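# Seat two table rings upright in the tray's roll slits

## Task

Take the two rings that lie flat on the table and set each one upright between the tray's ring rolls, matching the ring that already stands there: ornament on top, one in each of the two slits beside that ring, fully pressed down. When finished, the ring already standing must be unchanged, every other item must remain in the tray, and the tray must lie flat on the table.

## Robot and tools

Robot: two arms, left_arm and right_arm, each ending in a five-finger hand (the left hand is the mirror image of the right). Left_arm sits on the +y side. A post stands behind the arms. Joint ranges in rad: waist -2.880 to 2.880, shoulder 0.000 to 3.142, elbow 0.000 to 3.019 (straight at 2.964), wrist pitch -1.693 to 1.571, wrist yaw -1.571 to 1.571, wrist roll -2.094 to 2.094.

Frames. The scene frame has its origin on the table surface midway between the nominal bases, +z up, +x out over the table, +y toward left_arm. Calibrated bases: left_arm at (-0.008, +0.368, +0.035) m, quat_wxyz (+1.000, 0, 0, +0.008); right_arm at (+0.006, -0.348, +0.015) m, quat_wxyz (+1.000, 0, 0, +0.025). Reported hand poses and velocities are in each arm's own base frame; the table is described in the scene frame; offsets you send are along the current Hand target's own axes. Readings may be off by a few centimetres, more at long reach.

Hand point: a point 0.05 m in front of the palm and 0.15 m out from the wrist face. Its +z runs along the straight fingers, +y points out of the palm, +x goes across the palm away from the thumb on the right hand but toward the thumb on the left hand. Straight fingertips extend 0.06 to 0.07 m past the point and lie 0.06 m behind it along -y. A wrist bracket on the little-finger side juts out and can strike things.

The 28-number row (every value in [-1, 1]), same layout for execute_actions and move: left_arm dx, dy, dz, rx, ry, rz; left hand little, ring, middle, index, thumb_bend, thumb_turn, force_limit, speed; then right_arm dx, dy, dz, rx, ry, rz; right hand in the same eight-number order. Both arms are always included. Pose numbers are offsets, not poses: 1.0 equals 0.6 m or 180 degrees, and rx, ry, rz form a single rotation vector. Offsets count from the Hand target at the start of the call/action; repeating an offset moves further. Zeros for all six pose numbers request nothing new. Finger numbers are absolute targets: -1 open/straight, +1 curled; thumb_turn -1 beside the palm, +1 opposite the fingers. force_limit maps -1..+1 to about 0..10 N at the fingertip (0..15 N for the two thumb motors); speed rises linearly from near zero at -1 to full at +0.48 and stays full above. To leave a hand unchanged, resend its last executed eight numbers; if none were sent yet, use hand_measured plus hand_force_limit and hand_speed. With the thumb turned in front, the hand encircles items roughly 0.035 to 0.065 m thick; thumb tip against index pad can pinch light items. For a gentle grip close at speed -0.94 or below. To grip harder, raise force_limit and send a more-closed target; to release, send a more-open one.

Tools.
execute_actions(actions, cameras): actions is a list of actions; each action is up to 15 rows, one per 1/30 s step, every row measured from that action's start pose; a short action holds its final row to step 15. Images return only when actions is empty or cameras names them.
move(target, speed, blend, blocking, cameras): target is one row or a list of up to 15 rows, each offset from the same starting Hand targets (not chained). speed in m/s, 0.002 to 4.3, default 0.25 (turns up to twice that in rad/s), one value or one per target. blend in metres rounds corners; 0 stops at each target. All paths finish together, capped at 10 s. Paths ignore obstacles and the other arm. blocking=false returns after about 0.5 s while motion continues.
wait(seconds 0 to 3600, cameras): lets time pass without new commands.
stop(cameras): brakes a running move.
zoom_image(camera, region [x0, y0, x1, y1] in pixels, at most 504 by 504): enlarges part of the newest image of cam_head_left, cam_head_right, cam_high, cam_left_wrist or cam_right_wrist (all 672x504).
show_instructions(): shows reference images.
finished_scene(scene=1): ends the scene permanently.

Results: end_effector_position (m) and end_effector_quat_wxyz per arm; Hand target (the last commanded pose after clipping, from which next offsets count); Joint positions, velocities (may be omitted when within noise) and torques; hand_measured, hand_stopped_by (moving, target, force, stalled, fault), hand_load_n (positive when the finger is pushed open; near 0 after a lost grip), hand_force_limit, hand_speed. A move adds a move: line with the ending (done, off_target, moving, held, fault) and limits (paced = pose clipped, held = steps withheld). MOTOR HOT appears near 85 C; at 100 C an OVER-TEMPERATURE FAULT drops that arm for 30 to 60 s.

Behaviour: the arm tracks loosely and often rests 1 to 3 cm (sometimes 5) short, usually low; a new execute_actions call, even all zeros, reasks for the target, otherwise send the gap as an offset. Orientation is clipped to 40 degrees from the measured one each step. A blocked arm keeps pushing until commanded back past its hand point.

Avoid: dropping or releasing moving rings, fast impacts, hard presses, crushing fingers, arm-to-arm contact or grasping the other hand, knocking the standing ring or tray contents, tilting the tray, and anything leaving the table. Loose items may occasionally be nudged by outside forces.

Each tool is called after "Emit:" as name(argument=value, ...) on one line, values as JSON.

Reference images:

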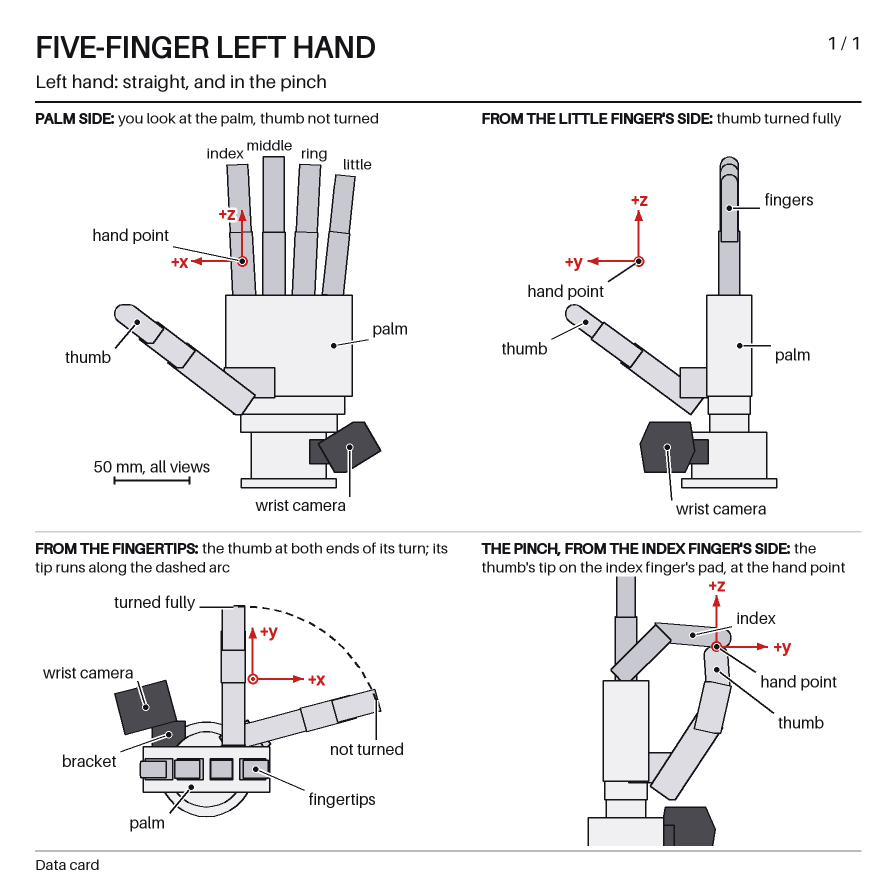

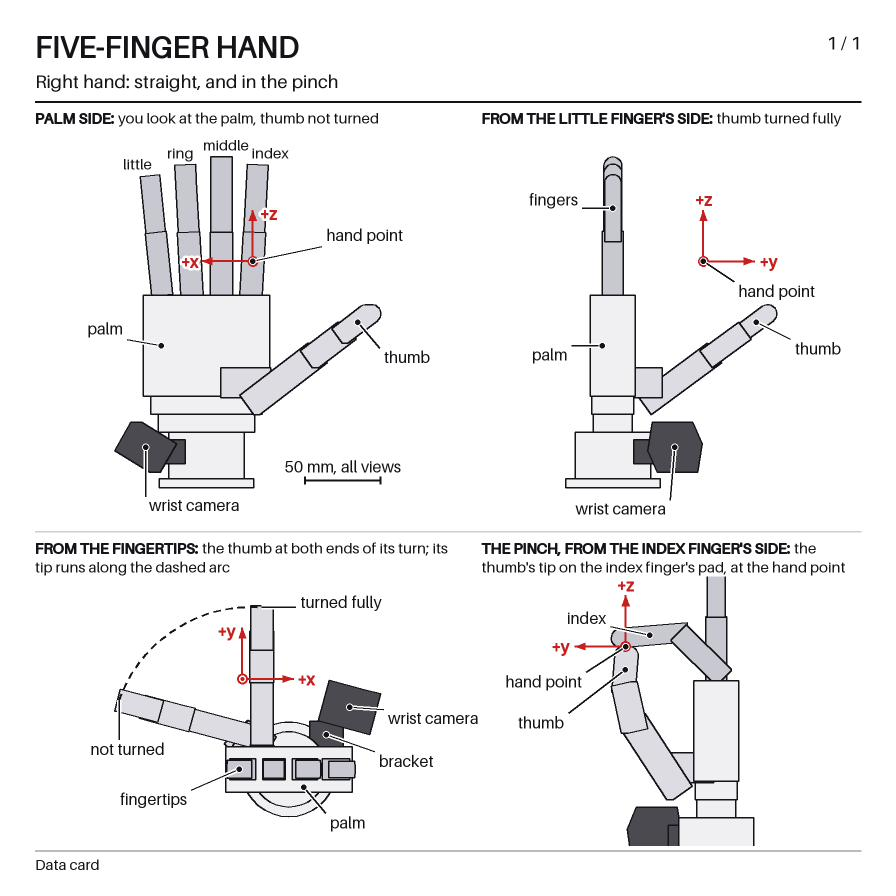

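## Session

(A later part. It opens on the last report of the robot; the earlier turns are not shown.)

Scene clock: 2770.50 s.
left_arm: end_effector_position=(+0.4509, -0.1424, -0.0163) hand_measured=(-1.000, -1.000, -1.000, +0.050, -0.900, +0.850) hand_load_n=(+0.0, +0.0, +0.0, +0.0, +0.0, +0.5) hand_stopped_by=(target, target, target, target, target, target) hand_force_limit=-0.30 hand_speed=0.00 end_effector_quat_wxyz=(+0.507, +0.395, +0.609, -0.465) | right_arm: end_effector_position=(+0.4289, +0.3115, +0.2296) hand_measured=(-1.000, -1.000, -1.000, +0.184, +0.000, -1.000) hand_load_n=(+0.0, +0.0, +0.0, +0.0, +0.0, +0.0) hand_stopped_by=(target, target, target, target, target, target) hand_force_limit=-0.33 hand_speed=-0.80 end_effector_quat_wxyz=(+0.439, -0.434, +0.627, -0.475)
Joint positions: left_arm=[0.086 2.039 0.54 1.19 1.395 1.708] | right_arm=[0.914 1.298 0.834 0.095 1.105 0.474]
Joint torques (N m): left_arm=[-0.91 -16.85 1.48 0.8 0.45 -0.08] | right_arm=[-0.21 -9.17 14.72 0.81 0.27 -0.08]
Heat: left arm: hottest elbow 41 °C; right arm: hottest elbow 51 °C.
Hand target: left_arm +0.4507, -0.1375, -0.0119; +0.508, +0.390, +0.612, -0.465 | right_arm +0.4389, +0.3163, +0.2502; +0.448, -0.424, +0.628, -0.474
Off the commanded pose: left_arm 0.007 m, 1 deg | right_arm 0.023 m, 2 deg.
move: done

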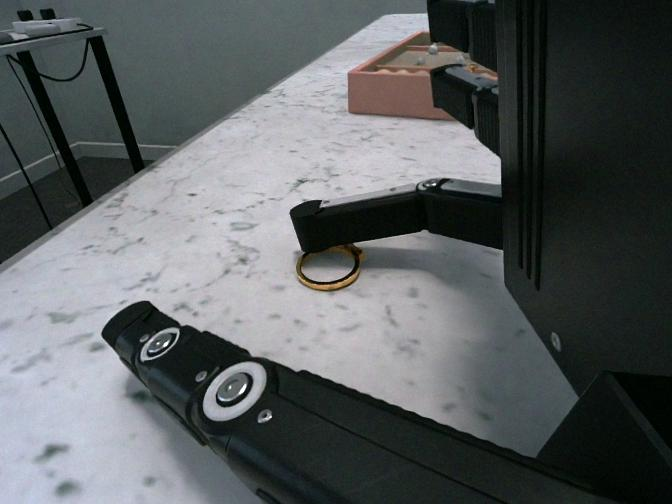

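Emit:
move(target=[-0.0111,-0.0125,-0.0052,0,0,0,-1,-1,-1,0.05,-0.9,0.85,-0.3,0.0,0,0,0,0,0,0,-1,-1,-1,0.185,0.0,-1,-0.33,-0.8], speed=0.06, cameras=["cam_left_wrist"])

Emit:
zoom_image(camera="cam_left_wrist", region=[230, 190, 370, 330])

Scene clock: 2776.10 s.
left_arm: end_effector_position=(+0.4447, -0.1412, -0.0080) hand_measured=(-1.000, -1.000, -1.000, +0.050, -0.900, +0.850) hand_load_n=(+0.0, +0.0, +0.0, +0.0, +0.0, +0.5) hand_stopped_by=(target, target, target, target, target, target) hand_force_limit=-0.30 hand_speed=0.00 end_effector_quat_wxyz=(+0.506, +0.393, +0.610, -0.466) | right_arm: end_effector_position=(+0.4289, +0.3115, +0.2296) hand_measured=(-1.000, -1.000, -1.000, +0.184, +0.000, -1.000) hand_load_n=(+0.0, +0.0, +0.0, -0.5, +0.0, +0.0) hand_stopped_by=(target, target, target, target, target, target) hand_force_limit=-0.33 hand_speed=-0.80 end_effector_quat_wxyz=(+0.439, -0.434, +0.627, -0.475)
Joint positions: left_arm=[0.091 2.002 0.518 1.17 1.4 1.708] | right_arm=[0.914 1.298 0.834 0.095 1.105 0.474]
Joint torques (N m): left_arm=[-0.03 -15.74 1.54 0.77 0.41 -0.01] | right_arm=[0.03 -8.59 14.68 0.76 0.3 -0.07]
Heat: left arm: hottest elbow 40 °C; right arm: hottest elbow 51 °C.
Hand target: left_arm +0.4440, -0.1364, -0.0039; +0.508, +0.390, +0.612, -0.465 | right_arm +0.4389, +0.3163, +0.2502; +0.448, -0.424, +0.628, -0.474
Off the commanded pose: left_arm 0.006 m, 1 deg | right_arm 0.023 m, 2 deg.
move: done

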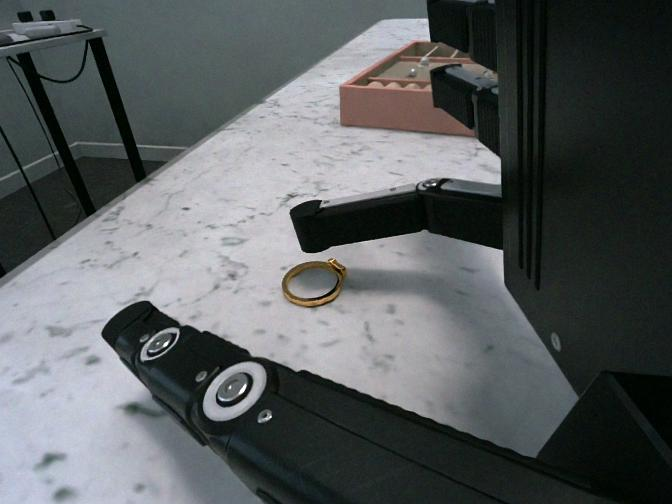

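Scaled by 3.600.

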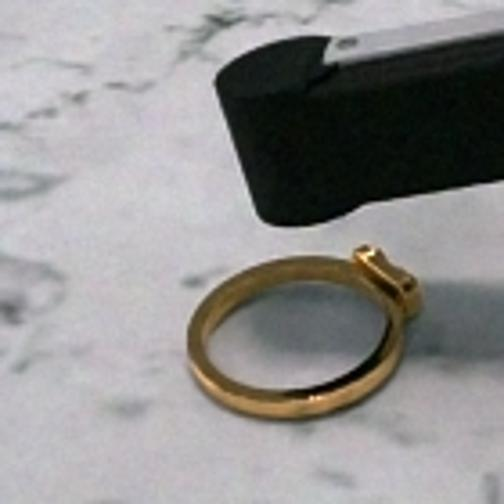

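Emit:
move(target=[0.0483,0.0133,0.0040,0,0,0,-1,-1,-1,0.05,-0.9,0.85,-0.3,0.0,0,0,0,0,0,0,-1,-1,-1,0.185,0.0,-1,-0.33,-0.8], speed=0.05, cameras=["cam_left_wrist"])

Emit:
zoom_image(camera="cam_left_wrist", region=[230, 190, 370, 330])

Scene clock: 2782.67 s.
left_arm: end_effector_position=(+0.4483, -0.1415, -0.0174) hand_measured=(-1.000, -1.000, -1.000, +0.050, -0.900, +0.850) hand_load_n=(+0.0, +0.0, +0.0, +0.0, +0.0, +0.0) hand_stopped_by=(target, target, target, target, target, target) hand_force_limit=-0.30 hand_speed=0.00 end_effector_quat_wxyz=(+0.518, +0.409, +0.597, -0.457) | right_arm: end_effector_position=(+0.4289, +0.3115, +0.2296) hand_measured=(-1.000, -1.000, -1.000, +0.184, +0.000, -1.000) hand_load_n=(+0.0, +0.0, +0.0, +0.0, +0.0, +0.0) hand_stopped_by=(target, target, target, target, target, target) hand_force_limit=-0.33 hand_speed=-0.80 end_effector_quat_wxyz=(+0.439, -0.434, +0.627, -0.475)
Joint positions: left_arm=[0.091 2.061 0.535 1.234 1.407 1.736] | right_arm=[0.914 1.298 0.834 0.095 1.105 0.474]
Joint torques (N m): left_arm=[-0.26 -11.46 2.18 1.31 0.11 -0.17] | right_arm=[0.38 -9.11 14.71 0.64 0.29 -0.04]
Heat: left arm: hottest elbow 39 °C; right arm: hottest elbow 52 °C.
Hand target: left_arm +0.4470, -0.1365, -0.0339; +0.508, +0.390, +0.612, -0.465 | right_arm +0.4389, +0.3163, +0.2502; +0.448, -0.424, +0.628, -0.474
Off the commanded pose: left_arm 0.017 m, 3 deg | right_arm 0.023 m, 2 deg.
move: off_target (left_arm)

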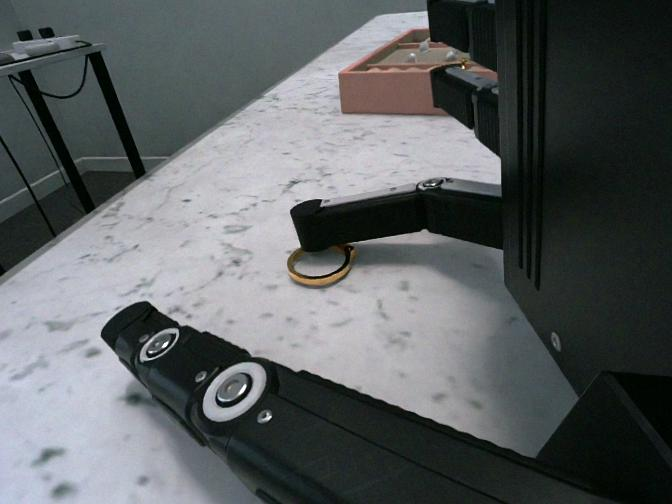

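Scaled by 3.600.

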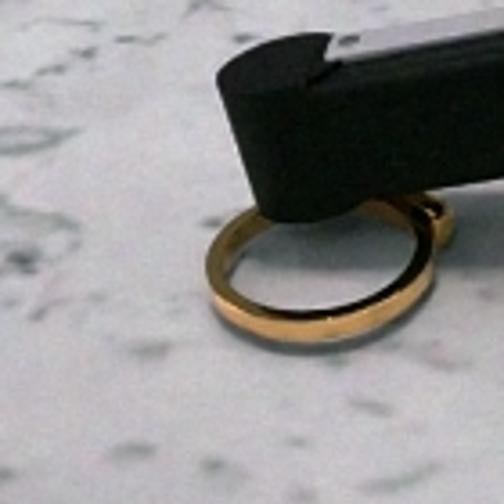

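Emit:
move(target=[[-0.0459,-0.0081,-0.0024,0,0,0,-1,-1,-1,0.05,-0.9,0.85,-0.3,0.0,0,0,0,0,0,0,-1,-1,-1,0.185,0.0,-1,-0.33,-0.8],[-0.0440,-0.0153,-0.0131,0,0,0,-1,-1,-1,0.05,-0.9,0.85,-0.3,0.0,0,0,0,0,0,0,-1,-1,-1,0.185,0.0,-1,-0.33,-0.8],[0.0009,-0.0025,-0.0093,0,0,0,-1,-1,-1,0.05,-0.9,0.85,-0.3,0.0,0,0,0,0,0,0,-1,-1,-1,0.185,0.0,-1,-0.33,-0.8]], speed=0.05, cameras=["cam_left_wrist"])

Emit:
zoom_image(camera="cam_left_wrist", region=[230, 190, 370, 330])

Scene clock: 2790.07 s.
left_arm: end_effector_position=(+0.4453, -0.1354, -0.0180) hand_measured=(-1.000, -1.000, -1.000, +0.050, -0.900, +0.850) hand_load_n=(+0.0, +0.0, +0.0, -0.5, +0.0, +0.0) hand_stopped_by=(target, target, target, target, target, target) hand_force_limit=-0.30 hand_speed=0.00 end_effector_quat_wxyz=(+0.517, +0.406, +0.599, -0.457) | right_arm: end_effector_position=(+0.4289, +0.3115, +0.2296) hand_measured=(-1.000, -1.000, -1.000, +0.184, +0.000, -1.000) hand_load_n=(+0.0, +0.5, +0.0, +0.0, +0.0, +0.0) hand_stopped_by=(target, target, target, target, target, target) hand_force_limit=-0.33 hand_speed=-0.80 end_effector_quat_wxyz=(+0.439, -0.434, +0.627, -0.475)
Joint positions: left_arm=[0.108 2.052 0.528 1.199 1.42 1.764] | right_arm=[0.914 1.298 0.834 0.095 1.105 0.474]
Joint torques (N m): left_arm=[-0.26 -11.63 2.43 1.11 0.21 -0.14] | right_arm=[-0.15 -9 14.69 0.73 0.28 -0.03]
Heat: left arm: hottest elbow 38 °C; right arm: hottest elbow 53 °C.
Hand target: left_arm +0.4440, -0.1315, -0.0339; +0.508, +0.389, +0.612, -0.465 | right_arm +0.4389, +0.3163, +0.2502; +0.448, -0.424, +0.628, -0.474
Off the commanded pose: left_arm 0.016 m, 3 deg | right_arm 0.023 m, 2 deg.
move: off_target (left_arm)

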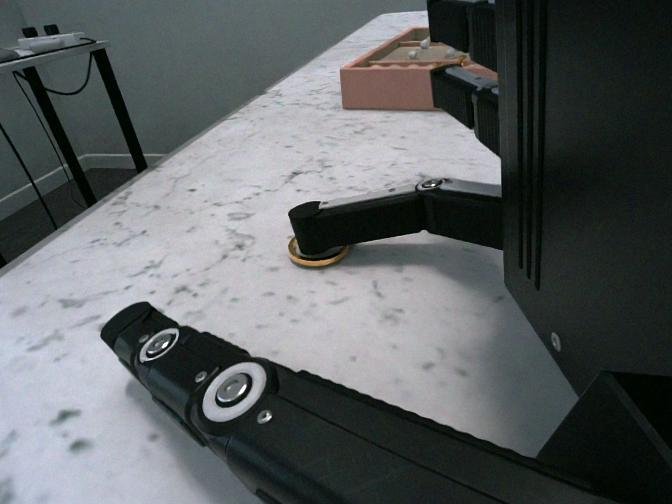

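Scaled by 3.600.

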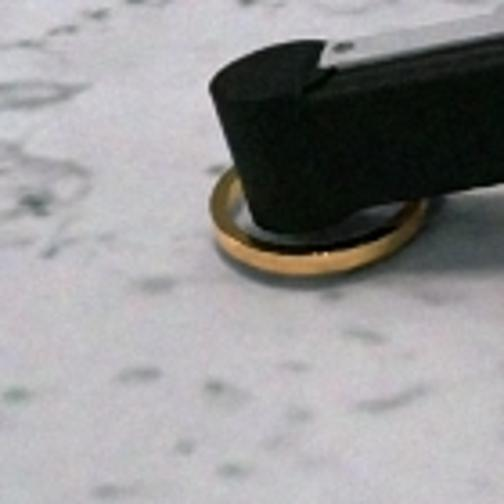

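Emit:
move(target=[0.0055,-0.0200,-0.0374,-0.2294,-0.0404,-0.0121,-1,-1,-1,0.05,-0.9,0.85,-0.3,0.0,0,0,0,0,0,0,-1,-1,-1,0.185,0.0,-1,-0.33,-0.8], speed=0.05, cameras=["cam_left_wrist", "cam_high"])

Emit:
zoom_image(camera="cam_left_wrist", region=[230, 190, 370, 330])

Scene clock: 2802.93 s.
left_arm: end_effector_position=(+0.4414, -0.1121, -0.0204) hand_measured=(-1.000, -1.000, -1.000, +0.050, -0.900, +0.850) hand_load_n=(+0.0, +0.0, +0.0, +0.5, +0.0, +0.5) hand_stopped_by=(target, target, target, target, target, target) hand_force_limit=-0.30 hand_speed=0.00 end_effector_quat_wxyz=(+0.605, +0.167, +0.743, -0.233) | right_arm: end_effector_position=(+0.4289, +0.3115, +0.2296) hand_measured=(-1.000, -1.000, -1.000, +0.184, +0.000, -1.000) hand_load_n=(+0.0, -0.5, +0.0, +0.0, -0.5, +0.0) hand_stopped_by=(target, target, target, target, target, target) hand_force_limit=-0.33 hand_speed=-0.80 end_effector_quat_wxyz=(+0.439, -0.434, +0.627, -0.475)
Joint positions: left_arm=[-0.209 2.034 0.299 1.563 0.375 1.488] | right_arm=[0.914 1.298 0.834 0.095 1.105 0.474]
Joint torques (N m): left_arm=[-1.44 -11.81 -1.58 1.62 -0.1 -0.29] | right_arm=[0.32 -8.47 14.71 0.81 0.29 -0.05]
Heat: left arm: hottest elbow 37 °C; right arm: hottest elbow 54 °C.
Hand target: left_arm +0.4262, -0.1131, -0.0339; +0.641, +0.145, +0.711, -0.252 | right_arm +0.4389, +0.3163, +0.2502; +0.448, -0.424, +0.628, -0.474
Off the commanded pose: left_arm 0.020 m, 6 deg | right_arm 0.023 m, 2 deg.
joint read past its limit (left arm) — joint 4 (wrist pitch), upper limit.
joint sent to its limit (left arm) — joint 4 (wrist pitch), upper limit. The joint targets are off in orientation, not in position.
move: off_target (left_arm)
Images, in order (width x height): cam_high 672x504, cam_left_wrist 672x504.

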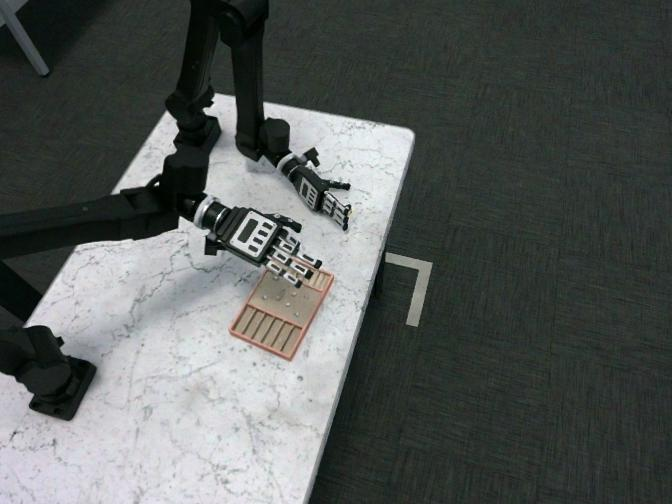

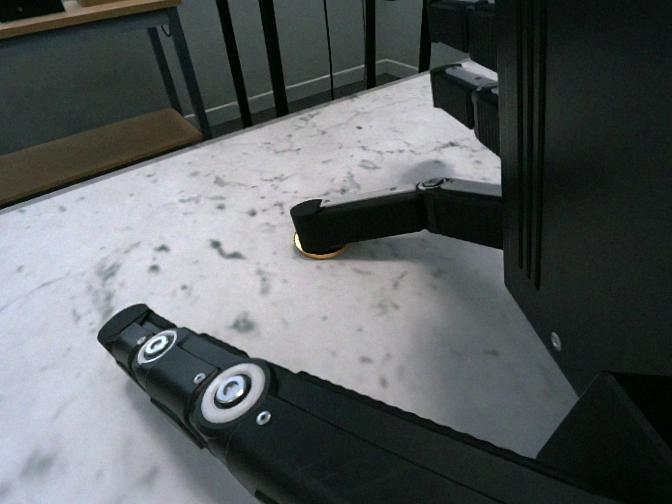

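Scaled by 3.600.

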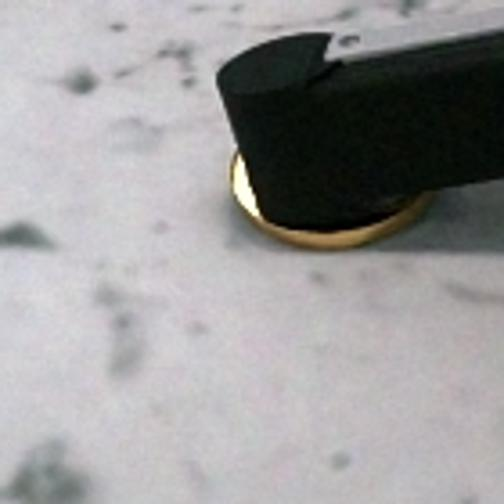

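Emit:
move(target=[[-0.0885,-0.0156,-0.0047,0,0,0,-1,-1,-1,0.05,-0.9,0.85,-0.3,0.0,0,0,0,0,0,0,-1,-1,-1,0.185,0.0,-1,-0.33,-0.8],[-0.0957,0.0170,0.0223,0.2294,0.0404,0.0121,-1,-1,-1,0.05,-0.9,0.85,-0.3,0.0,0,0,0,0,0,0,-1,-1,-1,0.185,0.0,-1,-0.33,-0.8]], speed=[0.05, 0.2], cameras=["cam_left_wrist", "cam_high"])

Emit:
zoom_image(camera="cam_left_wrist", region=[230, 190, 370, 330])

Scene clock: 2811.73 s.
left_arm: end_effector_position=(+0.4378, -0.1111, +0.0102) hand_measured=(-1.000, -1.000, -1.000, +0.050, -0.900, +0.850) hand_load_n=(+0.0, +0.0, +0.0, +0.0, +0.0, +0.5) hand_stopped_by=(target, target, target, target, target, target) hand_force_limit=-0.30 hand_speed=0.00 end_effector_quat_wxyz=(+0.501, +0.375, +0.615, -0.479) | right_arm: end_effector_position=(+0.4289, +0.3115, +0.2296) hand_measured=(-1.000, -1.000, -1.000, +0.184, +0.000, -1.000) hand_load_n=(+0.0, +0.0, +0.0, +0.0, +0.0, +0.0) hand_stopped_by=(target, target, target, target, target, target) hand_force_limit=-0.33 hand_speed=-0.80 end_effector_quat_wxyz=(+0.439, -0.434, +0.627, -0.475)
Joint positions: left_arm=[0.181 1.89 0.508 0.923 1.482 1.813] | right_arm=[0.914 1.298 0.834 0.095 1.105 0.474]
Joint torques (N m): left_arm=[-0.15 -15.15 5.11 0.55 0.38 0.11] | right_arm=[-0.03 -9.05 14.6 0.66 0.31 -0.06]
Heat: left arm: hottest elbow 36 °C; right arm: hottest elbow 54 °C.
Hand target: left_arm +0.4506, -0.1052, +0.0201; +0.508, +0.390, +0.612, -0.465 | right_arm +0.4389, +0.3163, +0.2502; +0.448, -0.424, +0.628, -0.474
Off the commanded pose: left_arm 0.017 m, 2 deg | right_arm 0.023 m, 2 deg.
move: off_target (left_arm)
Images, in order (width x height): cam_high 672x504, cam_left_wrist 672x504.

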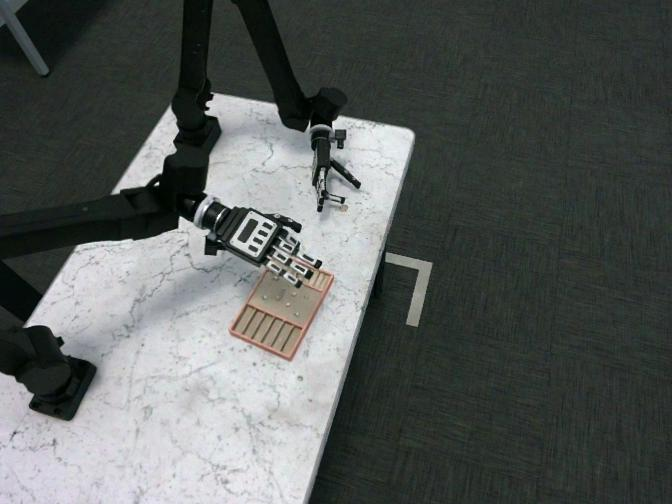

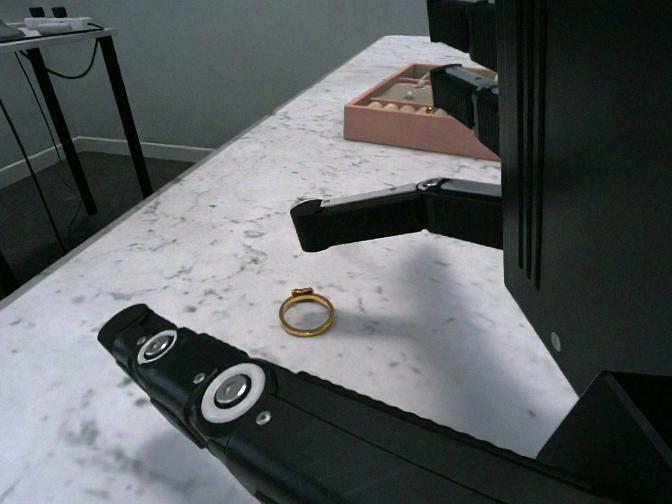

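Scaled by 3.600.

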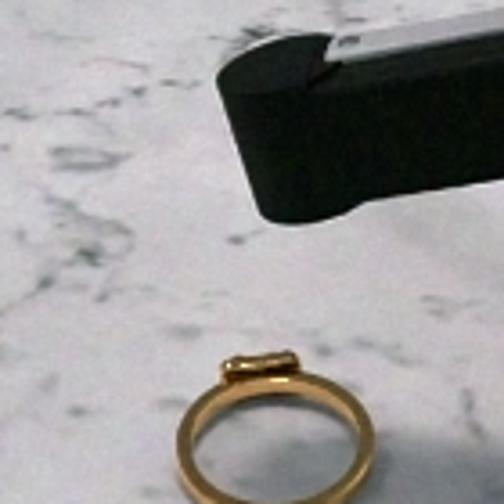

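Emit:
move(target=[0.0347,0.0137,0.0014,0,0,0,-1,-1,-1,0.05,-0.9,0.85,-0.3,0.0,0,0,0,0,0,0,-1,-1,-1,0.185,0.0,-1,-0.33,-0.8], speed=0.08, cameras=["cam_left_wrist"])

Emit:
zoom_image(camera="cam_left_wrist", region=[230, 190, 370, 330])

Scene clock: 2816.30 s.
left_arm: end_effector_position=(+0.4427, -0.1101, -0.0088) hand_measured=(-1.000, -1.000, -1.000, +0.050, -0.900, +0.850) hand_load_n=(+0.0, +0.0, -0.5, +0.5, +0.0, +0.5) hand_stopped_by=(target, target, target, target, target, target) hand_force_limit=-0.30 hand_speed=0.00 end_effector_quat_wxyz=(+0.499, +0.382, +0.616, -0.476) | right_arm: end_effector_position=(+0.4289, +0.3115, +0.2296) hand_measured=(-1.000, -1.000, -1.000, +0.184, +0.000, -1.000) hand_load_n=(+0.0, +0.0, +0.0, +0.0, +0.0, +0.0) hand_stopped_by=(target, target, target, target, target, target) hand_force_limit=-0.33 hand_speed=-0.80 end_effector_quat_wxyz=(+0.439, -0.434, +0.627, -0.475)
Joint positions: left_arm=[0.181 1.93 0.543 0.783 1.482 1.966] | right_arm=[0.914 1.298 0.834 0.095 1.105 0.474]
Joint torques (N m): left_arm=[0.09 -15.27 4.75 0.59 0.51 0.04] | right_arm=[0.21 -8.82 14.78 0.76 0.26 -0.08]
Heat: left arm: hottest elbow 36 °C; right arm: hottest elbow 54 °C.
Hand target: left_arm +0.4549, -0.1037, -0.0018; +0.508, +0.390, +0.612, -0.465 | right_arm +0.4389, +0.3163, +0.2502; +0.448, -0.424, +0.628, -0.474
Off the commanded pose: left_arm 0.015 m, 2 deg | right_arm 0.023 m, 2 deg.
move: off_target (left_arm)

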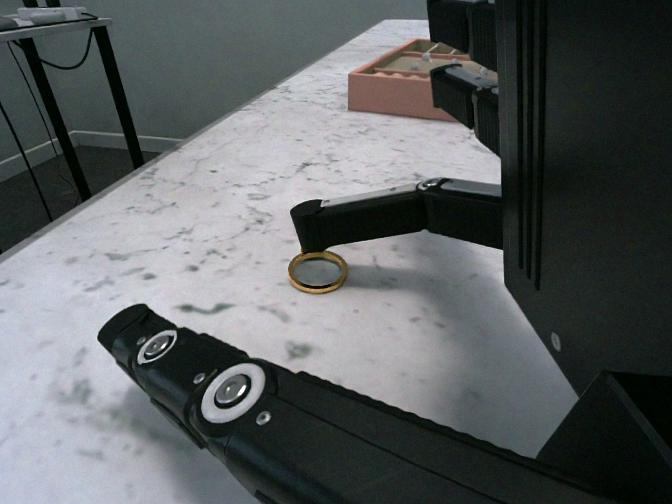

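Scaled by 3.600.

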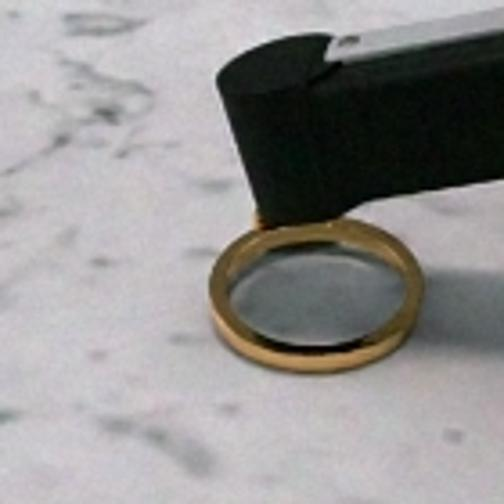

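Emit:
move(target=[0.0521,0.0108,0.0032,0,0,0,-1,-1,-1,0.05,-0.9,0.85,-0.3,0.0,0,0,0,0,0,0,-1,-1,-1,0.185,0.0,-1,-0.33,-0.8], speed=0.05, cameras=["cam_left_wrist"])

Emit:
zoom_image(camera="cam_left_wrist", region=[230, 190, 370, 330])

Scene clock: 2819.53 s.
left_arm: end_effector_position=(+0.4526, -0.1095, -0.0173) hand_measured=(-1.000, -1.000, -1.000, +0.050, -0.900, +0.850) hand_load_n=(+0.0, +0.0, +0.0, +0.0, +0.0, +0.5) hand_stopped_by=(target, target, target, target, target, target) hand_force_limit=-0.30 hand_speed=0.00 end_effector_quat_wxyz=(+0.514, +0.405, +0.597, -0.463) | right_arm: end_effector_position=(+0.4289, +0.3115, +0.2296) hand_measured=(-1.000, -1.000, -1.000, +0.184, +0.000, -1.000) hand_load_n=(+0.0, -0.5, +0.0, +0.0, +0.0, +0.0) hand_stopped_by=(target, target, target, target, target, target) hand_force_limit=-0.33 hand_speed=-0.80 end_effector_quat_wxyz=(+0.439, -0.434, +0.627, -0.475)
Joint positions: left_arm=[0.181 1.987 0.576 0.799 1.497 2.045] | right_arm=[0.914 1.298 0.834 0.095 1.105 0.474]
Joint torques (N m): left_arm=[-0.09 -11.75 3.99 1.11 -0.02 -0.11] | right_arm=[-0.21 -8.76 14.65 0.83 0.25 -0.06]
Heat: left arm: hottest elbow 36 °C; right arm: hottest elbow 55 °C.
Hand target: left_arm +0.4559, -0.1037, -0.0338; +0.508, +0.390, +0.612, -0.465 | right_arm +0.4389, +0.3163, +0.2502; +0.448, -0.424, +0.628, -0.474
Off the commanded pose: left_arm 0.018 m, 3 deg | right_arm 0.023 m, 2 deg.
move: off_target (left_arm)

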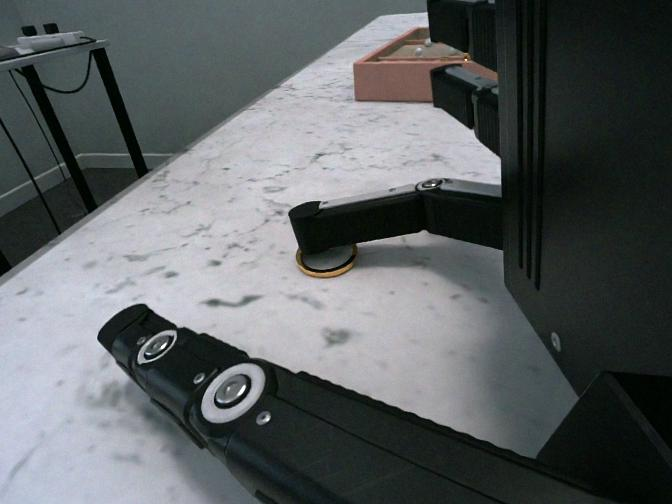

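Scaled by 3.600.

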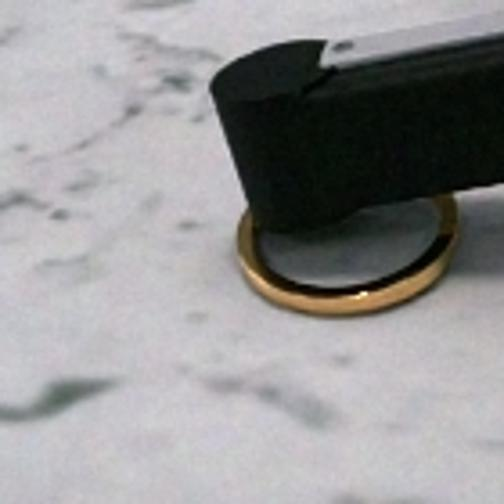

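Emit:
move(target=[0.0122,-0.0563,-0.0429,-0.2075,-0.0365,-0.011,-1,-1,-1,0.05,-0.9,0.85,-0.3,0.0,0,0,0,0,0,0,-1,-1,-1,0.185,0.0,-1,-0.33,-0.8], speed=0.05, cameras=["cam_left_wrist", "cam_high"])

Emit:
zoom_image(camera="cam_left_wrist", region=[230, 190, 370, 330])

Scene clock: 2830.70 s.
left_arm: end_effector_position=(+0.4343, -0.0834, -0.0183) hand_measured=(-1.000, -1.000, -1.000, +0.050, -0.900, +0.850) hand_load_n=(+0.0, +0.0, +0.0, +0.0, +0.0, +0.0) hand_stopped_by=(target, target, target, target, target, target) hand_force_limit=-0.30 hand_speed=0.00 end_effector_quat_wxyz=(+0.599, +0.204, +0.732, -0.253) | right_arm: end_effector_position=(+0.4289, +0.3115, +0.2296) hand_measured=(-1.000, -1.000, -1.000, +0.184, +0.000, -1.000) hand_load_n=(+0.0, +0.0, +0.5, +0.0, +0.0, +0.0) hand_stopped_by=(target, target, target, target, target, target) hand_force_limit=-0.33 hand_speed=-0.80 end_effector_quat_wxyz=(+0.439, -0.434, +0.627, -0.475)
Joint positions: left_arm=[-0.043 2.032 0.278 1.563 0.619 1.555] | right_arm=[0.914 1.298 0.834 0.095 1.105 0.474]
Joint torques (N m): left_arm=[-2.37 -11.63 -2.32 1.5 0.04 -0.38] | right_arm=[0.26 -9.11 14.68 0.85 0.3 -0.07]
Heat: left arm: hottest elbow 35 °C; right arm: hottest elbow 55 °C.
Hand target: left_arm +0.4158, -0.0877, -0.0338; +0.631, +0.169, +0.706, -0.274 | right_arm +0.4389, +0.3163, +0.2502; +0.448, -0.424, +0.628, -0.474
Off the commanded pose: left_arm 0.024 m, 7 deg | right_arm 0.023 m, 2 deg.
joint read past its limit (left arm) — joint 4 (wrist pitch), upper limit.
joint sent to its limit (left arm) — joint 4 (wrist pitch), upper limit. The joint targets are off in orientation, not in position.
move: off_target (left_arm)
Images, in order (width x height): cam_high 672x504, cam_left_wrist 672x504.

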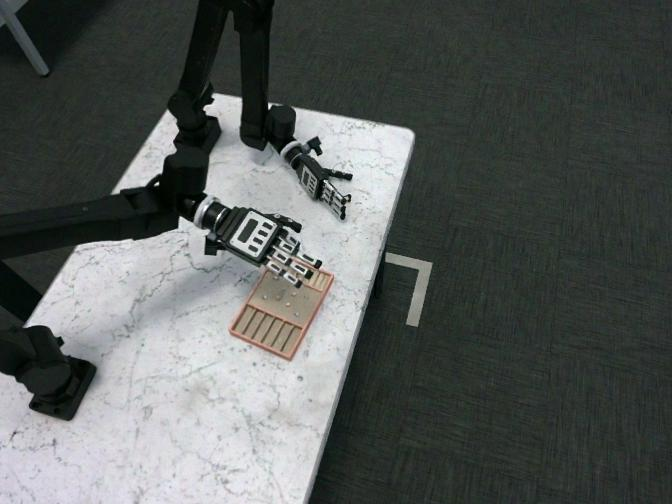

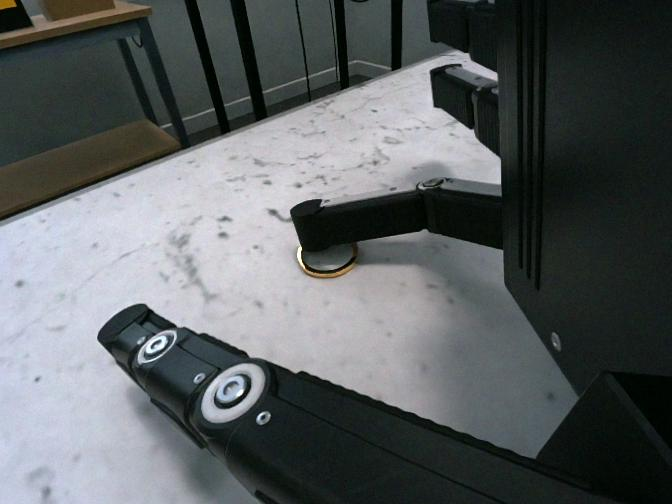

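Scaled by 3.600.

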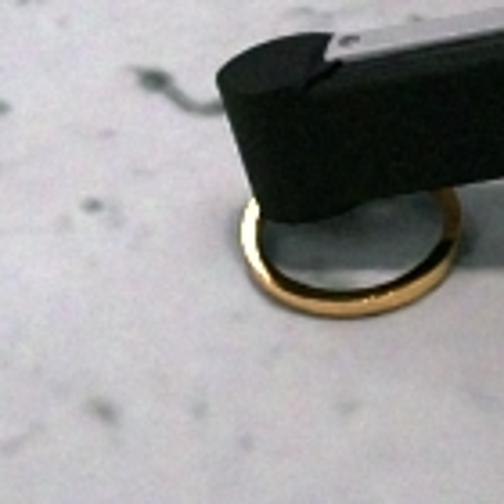

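Emit:
move(target=[[-0.0885,-0.0156,-0.0047,0,0,0,-1,-1,-1,0.05,-0.9,0.85,-0.3,0.0,0,0,0,0,0,0,-1,-1,-1,0.185,0.0,-1,-0.33,-0.8],[-0.0985,0.0322,0.0248,0.1966,0.0346,0.0104,-1,-1,-1,0.05,-0.9,0.85,-0.3,0.0,0,0,0,0,0,0,-1,-1,-1,0.185,0.0,-1,-0.33,-0.8]], speed=[0.05, 0.2], cameras=["cam_left_wrist", "cam_high"])

Emit:
zoom_image(camera="cam_left_wrist", region=[230, 190, 370, 330])

Scene clock: 2840.13 s.
left_arm: end_effector_position=(+0.4349, -0.0820, +0.0103) hand_measured=(-1.000, -1.000, -1.000, +0.050, -0.900, +0.850) hand_load_n=(-0.5, +0.0, +0.0, +0.0, +0.0, +0.0) hand_stopped_by=(target, target, target, target, target, target) hand_force_limit=-0.30 hand_speed=0.00 end_effector_quat_wxyz=(+0.516, +0.358, +0.619, -0.472) | right_arm: end_effector_position=(+0.4289, +0.3115, +0.2296) hand_measured=(-1.000, -1.000, -1.000, +0.184, +0.000, -1.000) hand_load_n=(+0.0, +0.0, +0.0, +0.0, +0.0, -0.5) hand_stopped_by=(target, target, target, target, target, target) hand_force_limit=-0.33 hand_speed=-0.80 end_effector_quat_wxyz=(+0.439, -0.434, +0.627, -0.475)
Joint positions: left_arm=[0.26 1.896 0.496 0.932 1.52 1.822] | right_arm=[0.914 1.298 0.834 0.095 1.105 0.474]
Joint torques (N m): left_arm=[-0.44 -15.74 5 0.64 0.4 0.09] | right_arm=[0.03 -8.59 14.69 0.69 0.27 -0.07]
Heat: left arm: hottest elbow 35 °C; right arm: hottest elbow 56 °C.
Hand target: left_arm +0.4477, -0.0750, +0.0203; +0.516, +0.379, +0.619, -0.456 | right_arm +0.4389, +0.3163, +0.2502; +0.448, -0.424, +0.628, -0.474
Off the commanded pose: left_arm 0.018 m, 3 deg | right_arm 0.023 m, 2 deg.
move: off_target (left_arm)
Images, in order (width x height): cam_high 672x504, cam_left_wrist 672x504.

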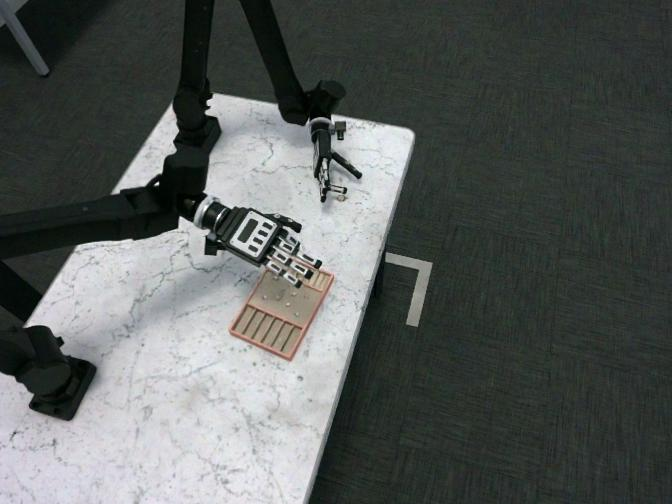

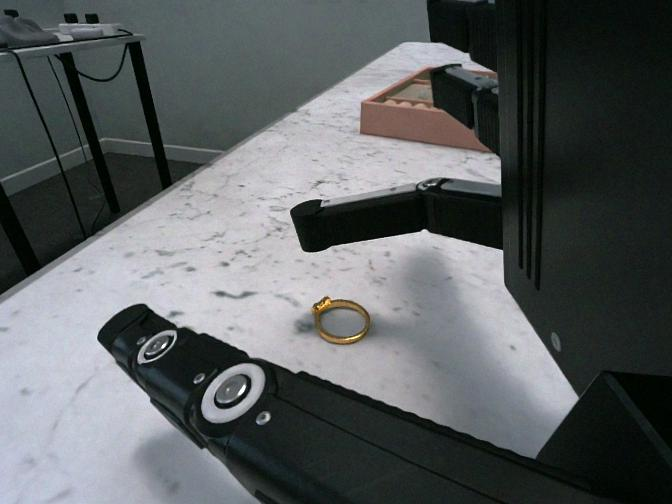

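Scaled by 3.600.

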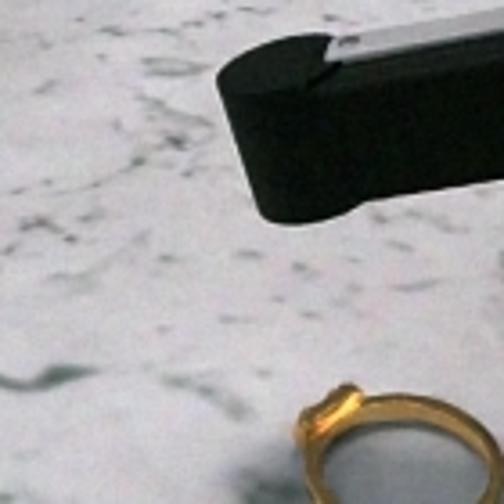

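Emit:
move(target=[0.0394,-0.0110,-0.0041,0,0,0,-1,-1,-1,0.05,-0.9,0.85,-0.3,0.0,0,0,0,0,0,0,-1,-1,-1,0.185,0.0,-1,-0.33,-0.8], speed=0.08, cameras=["cam_left_wrist"])

Emit:
zoom_image(camera="cam_left_wrist", region=[230, 190, 370, 330])

Scene clock: 2846.07 s.
left_arm: end_effector_position=(+0.4235, -0.0829, -0.0112) hand_measured=(-1.000, -1.000, -1.000, +0.050, -0.900, +0.850) hand_load_n=(+0.0, +0.0, +0.0, +0.0, +0.0, +0.0) hand_stopped_by=(target, target, target, target, target, target) hand_force_limit=-0.30 hand_speed=0.00 end_effector_quat_wxyz=(+0.513, +0.361, +0.622, -0.469) | right_arm: end_effector_position=(+0.4289, +0.3115, +0.2296) hand_measured=(-1.000, -1.000, -1.000, +0.184, +0.000, -1.000) hand_load_n=(+0.0, +0.0, +0.0, -0.5, +0.0, +0.0) hand_stopped_by=(target, target, target, target, target, target) hand_force_limit=-0.33 hand_speed=-0.80 end_effector_quat_wxyz=(+0.439, -0.434, +0.627, -0.475)
Joint positions: left_arm=[0.265 1.911 0.496 0.693 1.518 2.076] | right_arm=[0.914 1.298 0.834 0.095 1.105 0.474]
Joint torques (N m): left_arm=[0.26 -15.62 4.6 0.84 0.59 0.12] | right_arm=[0.03 -9.05 14.71 0.81 0.32 -0.09]
Heat: left arm: hottest elbow 34 °C; right arm: hottest elbow 56 °C.
Hand target: left_arm +0.4365, -0.0746, -0.0018; +0.516, +0.379, +0.619, -0.456 | right_arm +0.4389, +0.3163, +0.2502; +0.448, -0.424, +0.628, -0.474
Off the commanded pose: left_arm 0.018 m, 3 deg | right_arm 0.023 m, 2 deg.
move: off_target (left_arm)

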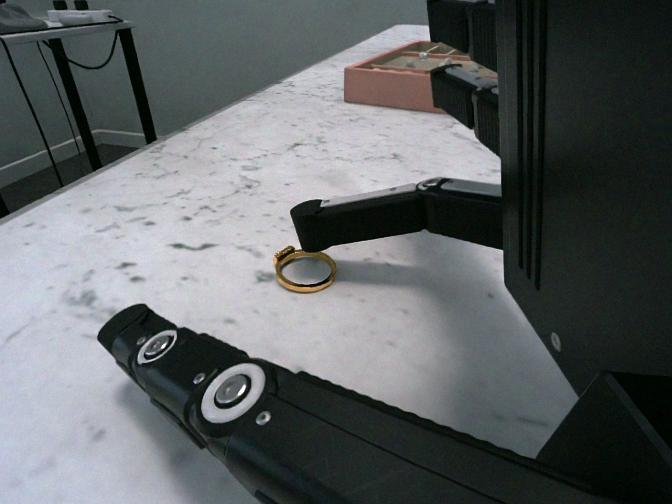

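Scaled by 3.600.

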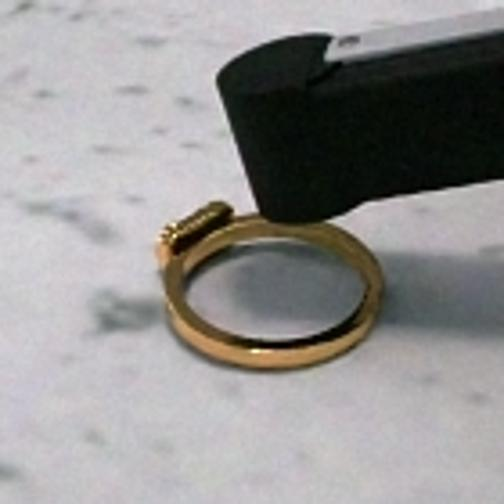

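Emit:
move(target=[0.0524,0.0107,-0.0020,0,0,0,-1,-1,-1,0.05,-0.9,0.85,-0.3,0.0,0,0,0,0,0,0,-1,-1,-1,0.185,0.0,-1,-0.33,-0.8], speed=0.05, cameras=["cam_left_wrist"])

Emit:
zoom_image(camera="cam_left_wrist", region=[230, 190, 370, 330])

Scene clock: 2849.83 s.
left_arm: end_effector_position=(+0.4319, -0.0794, -0.0195) hand_measured=(-1.000, -1.000, -1.000, +0.050, -0.900, +0.850) hand_load_n=(+0.0, +0.0, +0.0, +0.0, +0.0, +0.0) hand_stopped_by=(target, target, target, target, target, target) hand_force_limit=-0.30 hand_speed=0.00 end_effector_quat_wxyz=(+0.528, +0.379, +0.606, -0.459) | right_arm: end_effector_position=(+0.4289, +0.3115, +0.2296) hand_measured=(-1.000, -1.000, -1.000, +0.184, +0.000, -1.000) hand_load_n=(+0.0, -0.5, +0.0, +0.0, +0.0, +0.0) hand_stopped_by=(target, target, target, target, target, target) hand_force_limit=-0.33 hand_speed=-0.80 end_effector_quat_wxyz=(+0.439, -0.434, +0.627, -0.475)
Joint positions: left_arm=[0.272 1.976 0.525 0.743 1.538 2.123] | right_arm=[0.914 1.298 0.834 0.095 1.105 0.474]
Joint torques (N m): left_arm=[-0.15 -10.4 3.52 1.1 -0.07 0.06] | right_arm=[0.09 -8.76 14.75 0.77 0.31 -0.02]
Heat: left arm: hottest elbow 34 °C; right arm: hottest elbow 56 °C.
Hand target: left_arm +0.4364, -0.0717, -0.0337; +0.516, +0.379, +0.619, -0.456 | right_arm +0.4389, +0.3163, +0.2502; +0.448, -0.424, +0.628, -0.474
Off the commanded pose: left_arm 0.017 m, 2 deg | right_arm 0.023 m, 2 deg.
joint sent to its limit (left arm) — joint 6 (wrist roll), upper limit. The joint targets still meet the commanded pose.
move: off_target (left_arm)

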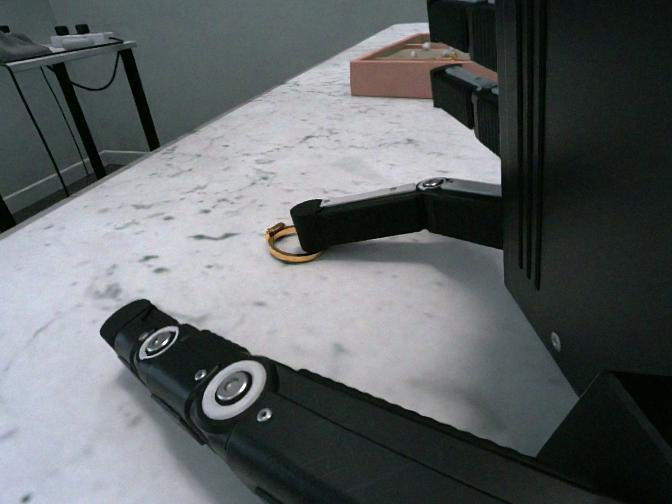

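Scaled by 3.600.

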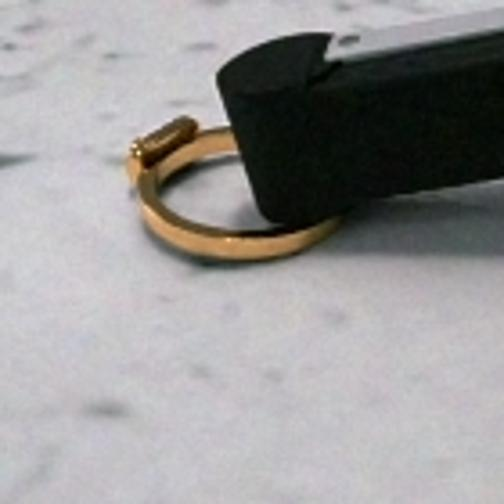

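Emit:
move(target=[0.0109,-0.0563,-0.0175,-0.1911,-0.0336,-0.0101,-1,-1,-1,0.05,-0.9,0.85,-0.3,0.0,0,0,0,0,0,0,-1,-1,-1,0.185,0.0,-1,-0.33,-0.8], speed=0.05, cameras=["cam_left_wrist"])

Emit:
zoom_image(camera="cam_left_wrist", region=[230, 190, 370, 330])

Scene clock: 2859.23 s.
left_arm: end_effector_position=(+0.4185, -0.0652, -0.0198) hand_measured=(-1.000, -1.000, -1.000, +0.050, -0.900, +0.850) hand_load_n=(+0.0, +0.0, +0.0, -0.5, +0.0, +0.0) hand_stopped_by=(target, target, target, target, target, target) hand_force_limit=-0.30 hand_speed=0.00 end_effector_quat_wxyz=(+0.592, +0.215, +0.732, -0.259) | right_arm: end_effector_position=(+0.4289, +0.3115, +0.2296) hand_measured=(-1.000, -1.000, -1.000, +0.184, +0.000, -1.000) hand_load_n=(+0.0, +0.0, +0.0, +0.0, +0.0, +0.0) hand_stopped_by=(target, target, target, target, target, target) hand_force_limit=-0.33 hand_speed=-0.80 end_effector_quat_wxyz=(+0.439, -0.434, +0.627, -0.475)
Joint positions: left_arm=[0.049 2.031 0.244 1.563 0.734 1.595] | right_arm=[0.914 1.298 0.834 0.095 1.105 0.474]
Joint torques (N m): left_arm=[-2.2 -10.11 -2.52 1.5 0.06 -0.38] | right_arm=[0.26 -8.35 14.71 0.68 0.32 -0.03]
Heat: left arm: hottest elbow 34 °C; right arm: hottest elbow 56 °C.
Hand target: left_arm +0.4004, -0.0717, -0.0337; +0.629, +0.176, +0.704, -0.279 | right_arm +0.4389, +0.3163, +0.2502; +0.448, -0.424, +0.628, -0.474
Off the commanded pose: left_arm 0.024 m, 7 deg | right_arm 0.023 m, 2 deg.
joint read past its limit (left arm) — joint 4 (wrist pitch), upper limit.
joint sent to its limit (left arm) — joint 4 (wrist pitch), upper limit. The joint targets are off in orientation, not in position.
move: off_target (left_arm)

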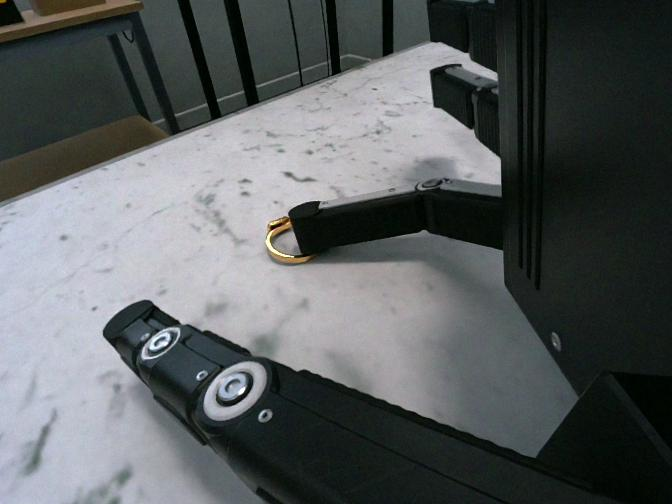

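Scaled by 3.600.

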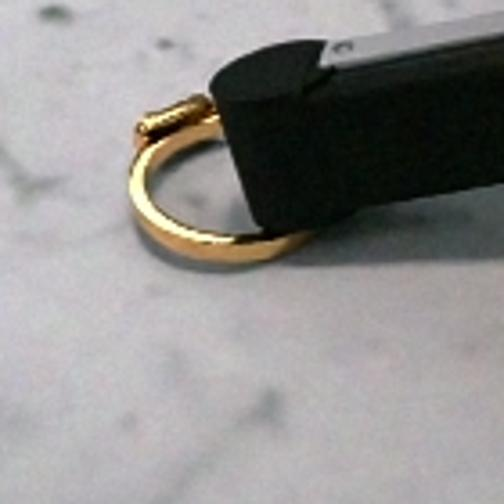

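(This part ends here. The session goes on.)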